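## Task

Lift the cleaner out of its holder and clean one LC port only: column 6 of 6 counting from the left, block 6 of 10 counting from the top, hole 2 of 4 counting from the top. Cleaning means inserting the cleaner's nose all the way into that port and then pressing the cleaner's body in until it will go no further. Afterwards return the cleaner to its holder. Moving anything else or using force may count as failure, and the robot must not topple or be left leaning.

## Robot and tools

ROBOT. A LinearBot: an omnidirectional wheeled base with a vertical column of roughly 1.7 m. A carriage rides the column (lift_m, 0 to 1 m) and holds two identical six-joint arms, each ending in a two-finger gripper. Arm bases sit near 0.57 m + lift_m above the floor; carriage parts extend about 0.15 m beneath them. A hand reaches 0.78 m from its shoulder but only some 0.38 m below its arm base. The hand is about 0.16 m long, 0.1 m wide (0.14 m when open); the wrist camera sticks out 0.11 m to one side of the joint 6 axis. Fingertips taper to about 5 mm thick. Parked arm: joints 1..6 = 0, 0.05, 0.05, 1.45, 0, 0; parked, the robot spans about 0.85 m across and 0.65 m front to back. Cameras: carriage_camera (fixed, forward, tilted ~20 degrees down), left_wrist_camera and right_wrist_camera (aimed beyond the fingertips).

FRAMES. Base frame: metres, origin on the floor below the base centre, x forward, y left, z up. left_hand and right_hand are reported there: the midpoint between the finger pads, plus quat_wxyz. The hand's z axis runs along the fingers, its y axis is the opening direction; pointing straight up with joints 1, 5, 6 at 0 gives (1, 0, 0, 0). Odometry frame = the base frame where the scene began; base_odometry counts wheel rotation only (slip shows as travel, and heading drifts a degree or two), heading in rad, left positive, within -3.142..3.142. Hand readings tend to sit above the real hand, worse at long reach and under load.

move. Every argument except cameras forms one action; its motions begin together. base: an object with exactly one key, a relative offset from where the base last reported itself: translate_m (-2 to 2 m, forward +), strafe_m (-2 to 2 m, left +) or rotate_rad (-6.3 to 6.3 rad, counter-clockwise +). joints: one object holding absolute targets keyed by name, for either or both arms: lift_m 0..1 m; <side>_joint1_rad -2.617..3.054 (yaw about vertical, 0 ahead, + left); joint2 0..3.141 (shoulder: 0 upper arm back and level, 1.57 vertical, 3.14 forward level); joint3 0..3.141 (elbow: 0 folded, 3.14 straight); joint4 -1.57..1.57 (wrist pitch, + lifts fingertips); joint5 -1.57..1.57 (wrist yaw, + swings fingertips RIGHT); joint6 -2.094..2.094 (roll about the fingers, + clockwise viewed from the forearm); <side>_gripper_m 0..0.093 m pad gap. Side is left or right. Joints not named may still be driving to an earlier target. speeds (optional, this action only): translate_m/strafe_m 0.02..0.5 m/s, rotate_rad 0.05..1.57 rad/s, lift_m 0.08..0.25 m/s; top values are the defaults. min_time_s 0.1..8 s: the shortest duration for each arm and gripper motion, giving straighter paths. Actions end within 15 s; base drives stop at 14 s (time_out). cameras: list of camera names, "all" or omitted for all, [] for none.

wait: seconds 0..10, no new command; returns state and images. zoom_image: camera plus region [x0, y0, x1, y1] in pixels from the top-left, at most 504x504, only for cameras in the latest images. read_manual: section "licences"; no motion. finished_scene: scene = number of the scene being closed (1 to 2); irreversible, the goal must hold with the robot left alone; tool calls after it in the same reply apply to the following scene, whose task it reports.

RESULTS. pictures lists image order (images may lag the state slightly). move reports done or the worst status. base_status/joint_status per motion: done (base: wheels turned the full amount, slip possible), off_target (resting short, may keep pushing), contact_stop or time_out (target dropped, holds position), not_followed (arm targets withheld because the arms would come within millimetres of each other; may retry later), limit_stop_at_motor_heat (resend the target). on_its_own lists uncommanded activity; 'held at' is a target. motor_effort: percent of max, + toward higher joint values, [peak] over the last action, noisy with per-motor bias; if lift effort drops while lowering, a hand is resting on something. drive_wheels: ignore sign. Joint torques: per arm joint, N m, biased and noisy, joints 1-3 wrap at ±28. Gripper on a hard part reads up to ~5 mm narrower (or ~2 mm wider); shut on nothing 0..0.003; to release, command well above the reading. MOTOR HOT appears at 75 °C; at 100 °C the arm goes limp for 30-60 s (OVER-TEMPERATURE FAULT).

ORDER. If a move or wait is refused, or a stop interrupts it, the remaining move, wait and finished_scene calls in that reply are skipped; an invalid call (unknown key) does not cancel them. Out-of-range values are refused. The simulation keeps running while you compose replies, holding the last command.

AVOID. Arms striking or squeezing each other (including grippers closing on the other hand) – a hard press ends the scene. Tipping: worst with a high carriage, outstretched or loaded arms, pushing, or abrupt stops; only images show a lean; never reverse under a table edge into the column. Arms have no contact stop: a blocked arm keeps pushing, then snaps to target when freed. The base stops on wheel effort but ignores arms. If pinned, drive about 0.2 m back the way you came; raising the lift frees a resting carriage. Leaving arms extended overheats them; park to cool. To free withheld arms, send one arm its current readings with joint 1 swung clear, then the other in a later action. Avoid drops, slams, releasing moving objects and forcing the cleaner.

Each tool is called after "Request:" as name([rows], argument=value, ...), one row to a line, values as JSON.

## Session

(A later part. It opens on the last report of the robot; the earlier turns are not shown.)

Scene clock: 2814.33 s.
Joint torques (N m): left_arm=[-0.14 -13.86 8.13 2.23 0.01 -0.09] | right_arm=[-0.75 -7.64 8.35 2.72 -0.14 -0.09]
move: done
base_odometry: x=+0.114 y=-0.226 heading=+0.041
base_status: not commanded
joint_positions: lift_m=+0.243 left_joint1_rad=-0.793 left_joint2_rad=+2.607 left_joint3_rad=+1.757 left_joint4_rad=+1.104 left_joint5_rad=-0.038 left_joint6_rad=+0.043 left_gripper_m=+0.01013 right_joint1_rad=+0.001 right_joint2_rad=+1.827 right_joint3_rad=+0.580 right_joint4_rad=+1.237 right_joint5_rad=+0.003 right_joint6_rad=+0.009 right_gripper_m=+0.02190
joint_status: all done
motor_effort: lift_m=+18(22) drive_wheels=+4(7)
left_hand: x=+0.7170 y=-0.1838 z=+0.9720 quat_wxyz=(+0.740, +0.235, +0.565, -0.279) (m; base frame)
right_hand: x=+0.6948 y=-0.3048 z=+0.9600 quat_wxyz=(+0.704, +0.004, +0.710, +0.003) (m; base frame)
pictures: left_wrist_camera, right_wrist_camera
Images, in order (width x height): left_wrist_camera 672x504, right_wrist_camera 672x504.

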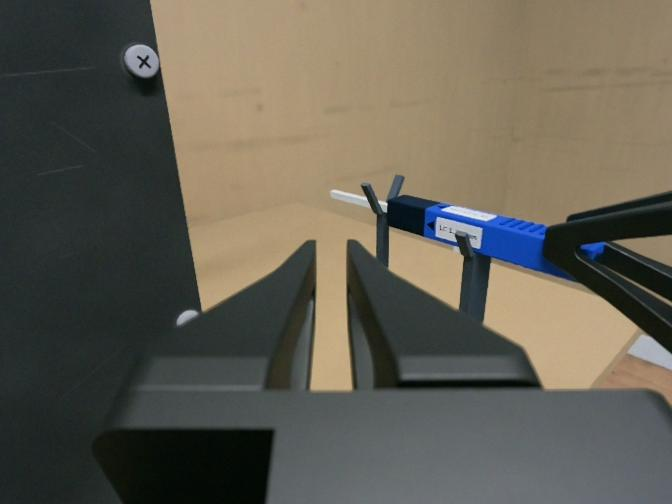

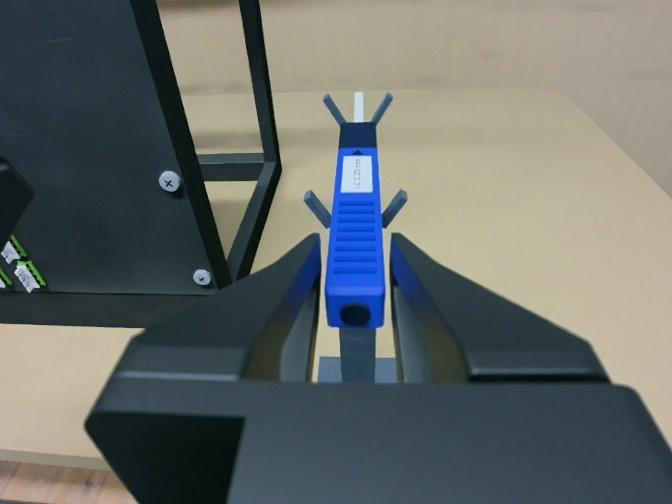

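Request:
move(joints={"right_gripper_m": 0.045}, min_time_s=2, cameras=["left_wrist_camera", "right_wrist_camera"])

Request:
move(base={"translate_m": -0.05}, speeds={"translate_m": 0.04})

Request:
zoom_image(camera="left_wrist_camera", region=[340, 170, 500, 280])

Request:
zoom_image(camera="right_wrist_camera", region=[300, 70, 420, 250])

Scene clock: 2830.70 s.
Joint torques (N m): left_arm=[-0.16 -13.86 8.12 2.23 0 -0.1] | right_arm=[-0.75 -7.62 8.31 2.72 -0.14 -0.09]
move: done
base_odometry: x=+0.114 y=-0.226 heading=+0.041
base_status: not commanded
joint_positions: lift_m=+0.243 left_joint1_rad=-0.793 left_joint2_rad=+2.607 left_joint3_rad=+1.757 left_joint4_rad=+1.104 left_joint5_rad=-0.038 left_joint6_rad=+0.043 left_gripper_m=+0.01013 right_joint1_rad=+0.001 right_joint2_rad=+1.827 right_joint3_rad=+0.580 right_joint4_rad=+1.237 right_joint5_rad=+0.003 right_joint6_rad=+0.009 right_gripper_m=+0.04489
joint_status: all done
motor_effort: lift_m=+21(22) drive_wheels=+6(7)
left_hand: x=+0.7170 y=-0.1838 z=+0.9720 quat_wxyz=(+0.740, +0.235, +0.565, -0.279) (m; base frame)
right_hand: x=+0.6948 y=-0.3048 z=+0.9600 quat_wxyz=(+0.704, +0.004, +0.710, +0.003) (m; base frame)
pictures: left_wrist_camera, right_wrist_camera
Images, in order (width x height): left_wrist_camera 672x504, right_wrist_camera 672x504.

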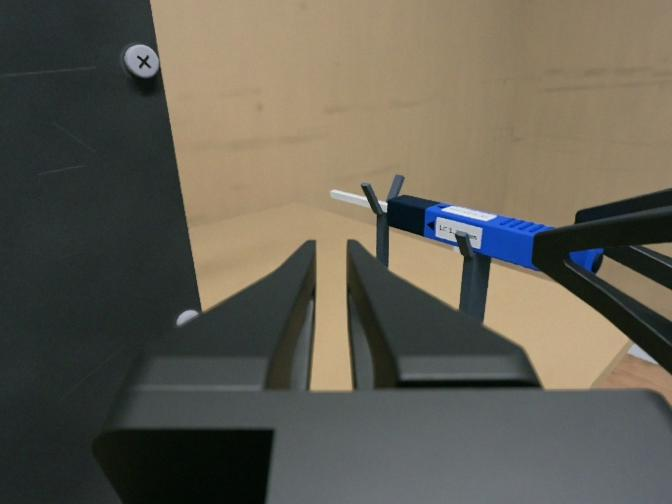

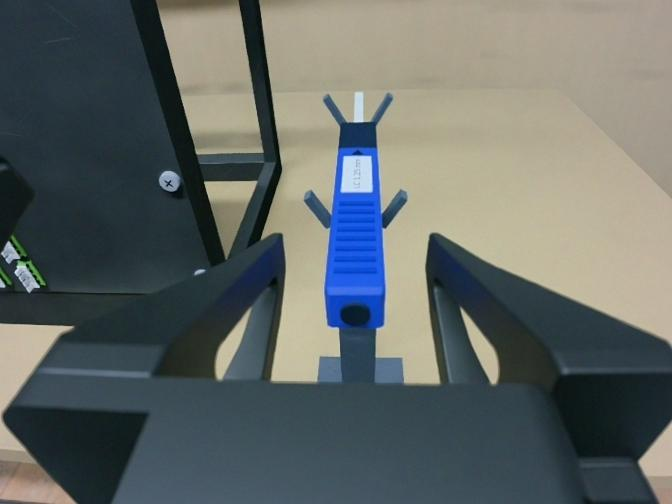

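Scene clock: 2832.40 s.
Joint torques (N m): left_arm=[-0.14 -13.85 8.13 2.24 0 -0.1] | right_arm=[-0.76 -7.6 8.32 2.7 -0.14 -0.09]
move: done
base_odometry: x=+0.064 y=-0.228 heading=+0.041
base_status: done
joint_positions: lift_m=+0.243 left_joint1_rad=-0.794 left_joint2_rad=+2.607 left_joint3_rad=+1.757 left_joint4_rad=+1.103 left_joint5_rad=-0.038 left_joint6_rad=+0.043 left_gripper_m=+0.01013 right_joint1_rad=+0.001 right_joint2_rad=+1.827 right_joint3_rad=+0.580 right_joint4_rad=+1.238 right_joint5_rad=+0.003 right_joint6_rad=+0.009 right_gripper_m=+0.04489
joint_status: not commanded
motor_effort: lift_m=+17(21) drive_wheels=+4(9)
left_hand: x=+0.7166 y=-0.1842 z=+0.9719 quat_wxyz=(+0.740, +0.235, +0.565, -0.280) (m; base frame)
right_hand: x=+0.6948 y=-0.3048 z=+0.9605 quat_wxyz=(+0.704, +0.004, +0.710, +0.003) (m; base frame)
pictures: carriage_camera, left_wrist_camera, right_wrist_camera
Images, in order (width x height): carriage_camera 672x504, left_wrist_camera 672x504, right_wrist_camera 672x504.

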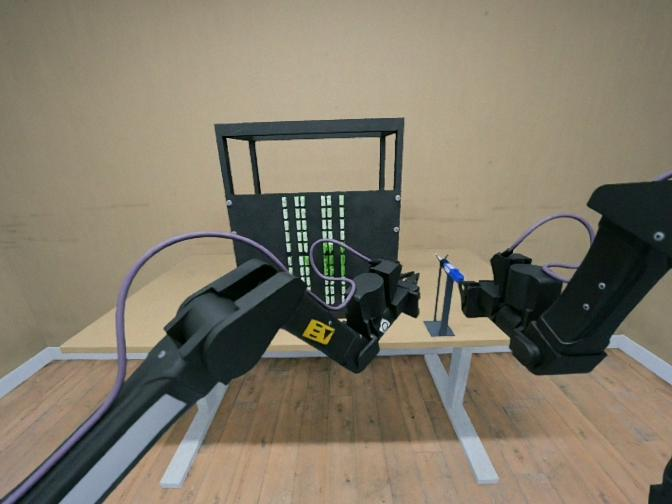

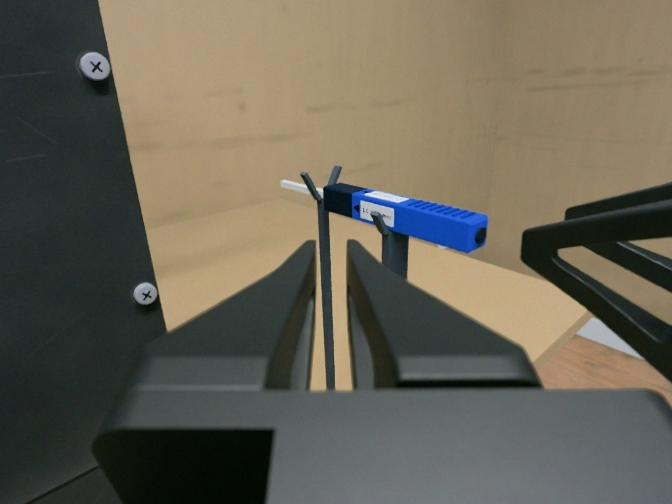

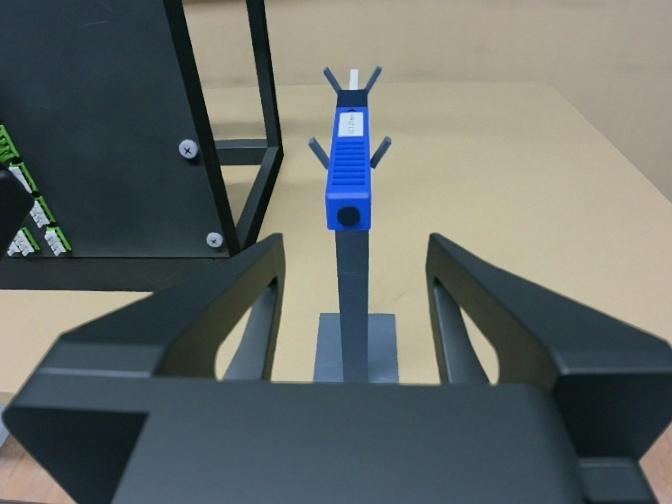

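Scaled by 3.150 from the camera's 672x504 image, which has a finer 960x720 frame.

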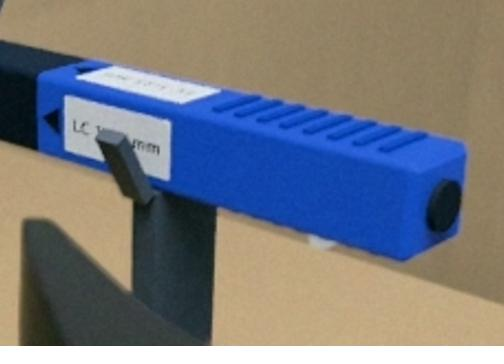

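Scaled by 2.800 from the camera's 672x504 image, which has a finer 960x720 frame.

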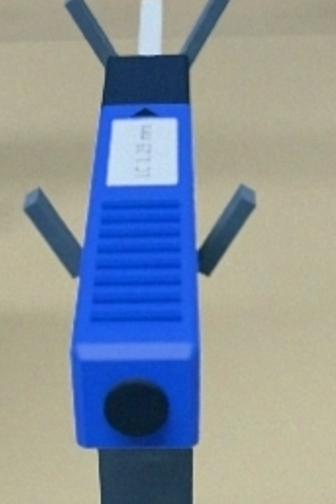

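Request:
zoom_image(camera="carriage_camera", region=[400, 230, 500, 350])

Request:
zoom_image(camera="left_wrist_camera", region=[270, 150, 500, 300])

Scaled by 4.200 from the camera's 672x504 image, which has a finer 960x720 frame.

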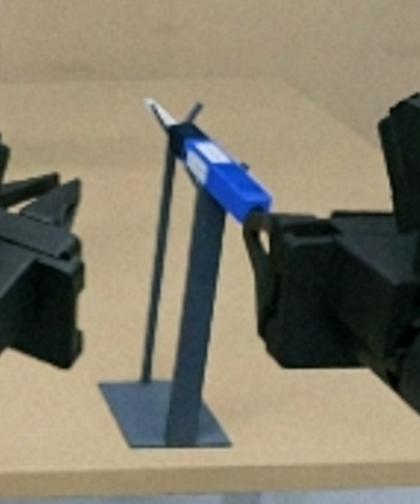

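Scaled by 2.191 from the camera's 672x504 image, which has a finer 960x720 frame.

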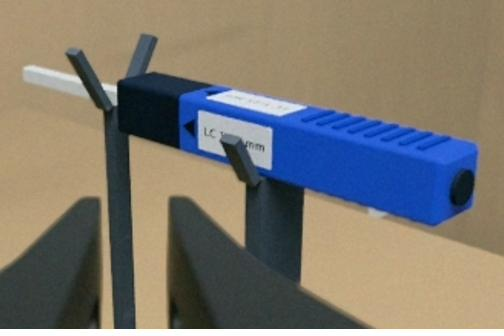

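Request:
move(base={"translate_m": -0.2}, speeds={"translate_m": 0.15}, cameras=[])

Request:
move(joints={"left_joint1_rad": -0.8, "left_joint2_rad": 2.1, "left_joint3_rad": 1.17, "left_joint4_rad": 1.5}, min_time_s=2, cameras=["carriage_camera", "right_wrist_camera"])

Scene clock: 2876.23 s.
Joint torques (N m): left_arm=[0.05 -13.83 8.12 2.24 -0.01 -0.1] | right_arm=[-0.76 -7.61 8.34 2.68 -0.15 -0.09]
move: done
base_odometry: x=-0.136 y=-0.236 heading=+0.040
base_status: done
joint_positions: lift_m=+0.243 left_joint1_rad=-0.796 left_joint2_rad=+2.607 left_joint3_rad=+1.757 left_joint4_rad=+1.103 left_joint5_rad=-0.037 left_joint6_rad=+0.043 left_gripper_m=+0.01013 right_joint1_rad=+0.001 right_joint2_rad=+1.827 right_joint3_rad=+0.580 right_joint4_rad=+1.240 right_joint5_rad=+0.003 right_joint6_rad=+0.009 right_gripper_m=+0.04489
joint_status: not commanded
motor_effort: lift_m=+19(22) drive_wheels=-6(16)
left_hand: x=+0.7158 y=-0.1850 z=+0.9719 quat_wxyz=(+0.740, +0.236, +0.565, -0.280) (m; base frame)
right_hand: x=+0.6948 y=-0.3048 z=+0.9608 quat_wxyz=(+0.705, +0.004, +0.709, +0.003) (m; base frame)
pictures: none
No camera images: "cameras" was empty.

Scene clock: 2878.53 s.
Joint torques (N m): left_arm=[-0.35 -13.44 5.83 1.96 -0.01 -0.1] | right_arm=[-0.73 -7.61 8.32 2.69 -0.14 -0.09]
move: done
base_odometry: x=-0.136 y=-0.236 heading=+0.040
base_status: not commanded
joint_positions: lift_m=+0.243 left_joint1_rad=-0.796 left_joint2_rad=+2.133 left_joint3_rad=+1.178 left_joint4_rad=+1.494 left_joint5_rad=-0.037 left_joint6_rad=+0.043 left_gripper_m=+0.01013 right_joint1_rad=+0.001 right_joint2_rad=+1.827 right_joint3_rad=+0.580 right_joint4_rad=+1.240 right_joint5_rad=+0.003 right_joint6_rad=+0.009 right_gripper_m=+0.04489
joint_status: all done
motor_effort: lift_m=+20(22) drive_wheels=-6(8)
left_hand: x=+0.6251 y=-0.0923 z=+1.1041 quat_wxyz=(+0.812, +0.186, +0.457, -0.311) (m; base frame)
right_hand: x=+0.6948 y=-0.3048 z=+0.9608 quat_wxyz=(+0.705, +0.004, +0.709, +0.003) (m; base frame)
pictures: carriage_camera, right_wrist_camera
Images, in order (width x height): carriage_camera 672x504, right_wrist_camera 672x504.

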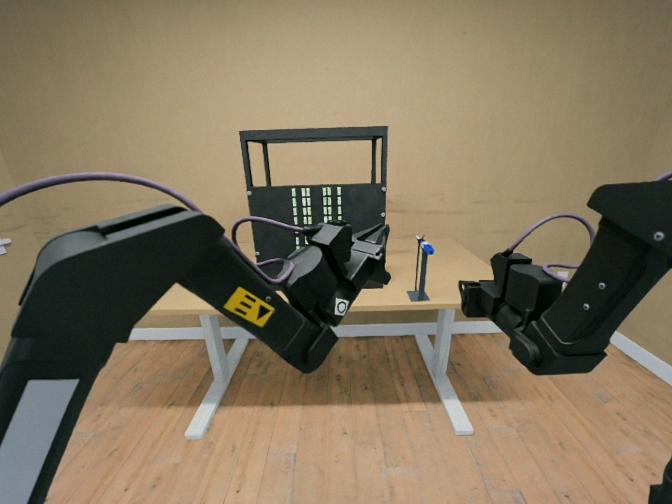

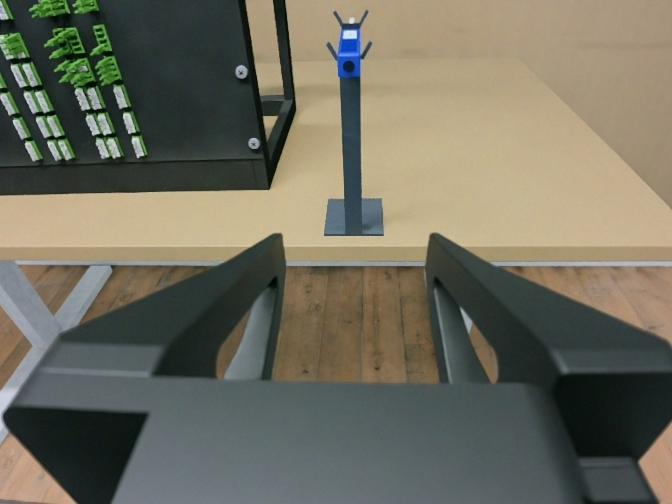

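Request:
move(joints={"left_joint1_rad": -0.9, "left_joint2_rad": 0.05, "left_joint3_rad": 0.05, "left_joint4_rad": 1.45, "left_joint5_rad": 0, "left_joint6_rad": 0}, min_time_s=3, cameras=[])

Request:
move(joints={"left_joint1_rad": 0, "right_joint1_rad": 0, "right_joint2_rad": 0.05, "right_joint3_rad": 0.05, "right_joint4_rad": 1.45, "right_joint5_rad": 0, "right_joint6_rad": 0}, min_time_s=3)

Request:
zoom_image(camera="carriage_camera", region=[400, 225, 450, 310])

Scene clock: 2883.97 s.
Joint torques (N m): left_arm=[-0.79 2.74 5.39 -0.23 0.14 -0.16] | right_arm=[-0.75 -7.58 8.34 2.68 -0.14 -0.09]
move: done
base_odometry: x=-0.136 y=-0.236 heading=+0.040
base_status: not commanded
joint_positions: lift_m=+0.243 left_joint1_rad=-0.892 left_joint2_rad=+0.060 left_joint3_rad=+0.058 left_joint4_rad=+1.459 left_joint5_rad=-0.012 left_joint6_rad=+0.008 left_gripper_m=+0.01013 right_joint1_rad=+0.001 right_joint2_rad=+1.827 right_joint3_rad=+0.580 right_joint4_rad=+1.240 right_joint5_rad=+0.003 right_joint6_rad=+0.009 right_gripper_m=+0.04489
joint_status: all done
motor_effort: lift_m=+19(22) drive_wheels=-5(8)
left_hand: x=+0.2472 y=+0.2833 z=+1.2396 quat_wxyz=(+0.903, +0.019, +0.054, -0.427) (m; base frame)
right_hand: x=+0.6948 y=-0.3048 z=+0.9608 quat_wxyz=(+0.705, +0.004, +0.709, +0.003) (m; base frame)
pictures: none
No camera images: "cameras" was empty.

Scene clock: 2887.27 s.
Joint torques (N m): left_arm=[0.7 2.62 5.41 -0.21 0.1 -0.16] | right_arm=[-0.73 3.49 5.48 0.11 -0.14 -0.09]
move: done
base_odometry: x=-0.136 y=-0.236 heading=+0.040
base_status: not commanded
joint_positions: lift_m=+0.243 left_joint1_rad=-0.008 left_joint2_rad=+0.060 left_joint3_rad=+0.058 left_joint4_rad=+1.457 left_joint5_rad=-0.009 left_joint6_rad=+0.007 left_gripper_m=+0.01013 right_joint1_rad=+0.001 right_joint2_rad=+0.059 right_joint3_rad=+0.068 right_joint4_rad=+1.443 right_joint5_rad=+0.003 right_joint6_rad=+0.009 right_gripper_m=+0.04489
joint_status: all done
motor_effort: lift_m=+18(22) drive_wheels=-5(7)
left_hand: x=+0.2571 y=+0.3062 z=+1.2396 quat_wxyz=(+0.998, -0.004, +0.058, +0.000) (m; base frame)
right_hand: x=+0.2573 y=-0.3053 z=+1.2418 quat_wxyz=(+0.998, +0.002, +0.060, +0.005) (m; base frame)
pictures: carriage_camera, left_wrist_camera, right_wrist_camera
Images, in order (width x height): carriage_camera 672x504, left_wrist_camera 672x504, right_wrist_camera 672x504.

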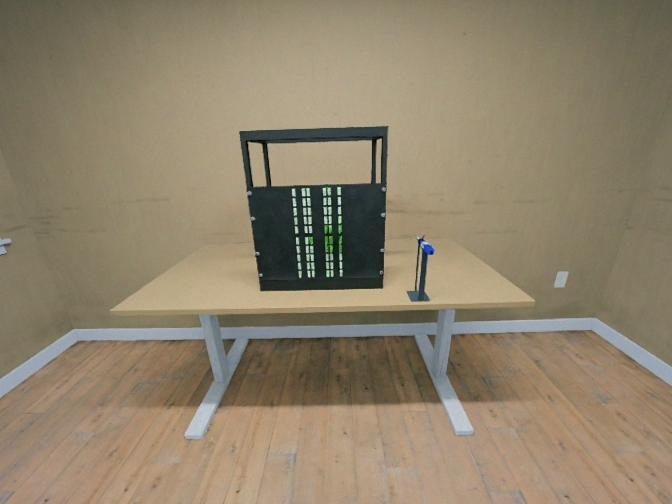

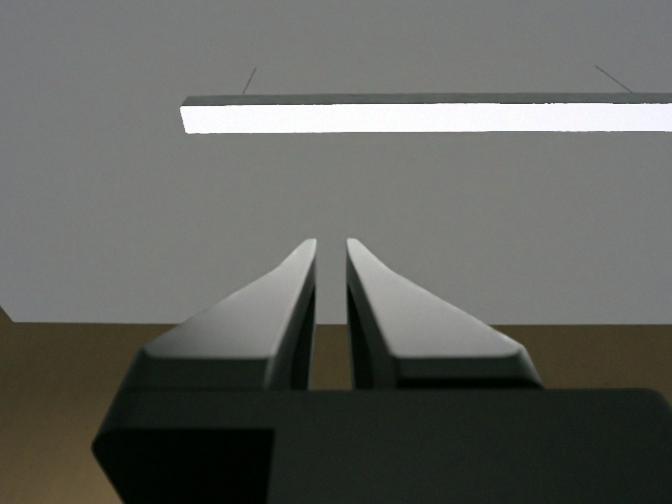

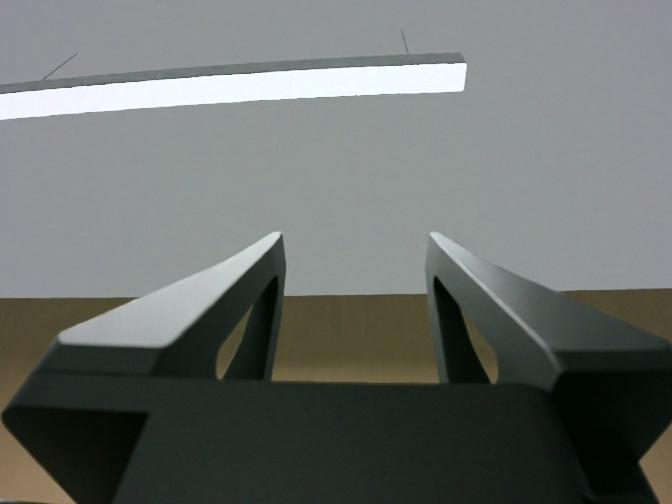

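Scaled by 5.929 from the camera's 672x504 image, which has a finer 960x720 frame.

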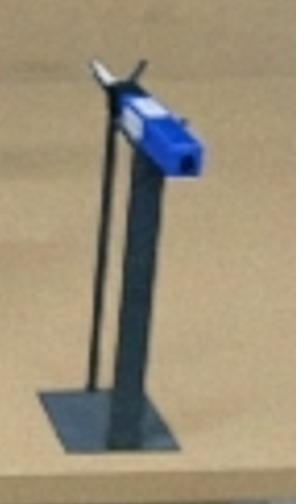

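Request:
finished_scene(scene=1)

The scene is finished: the task was done.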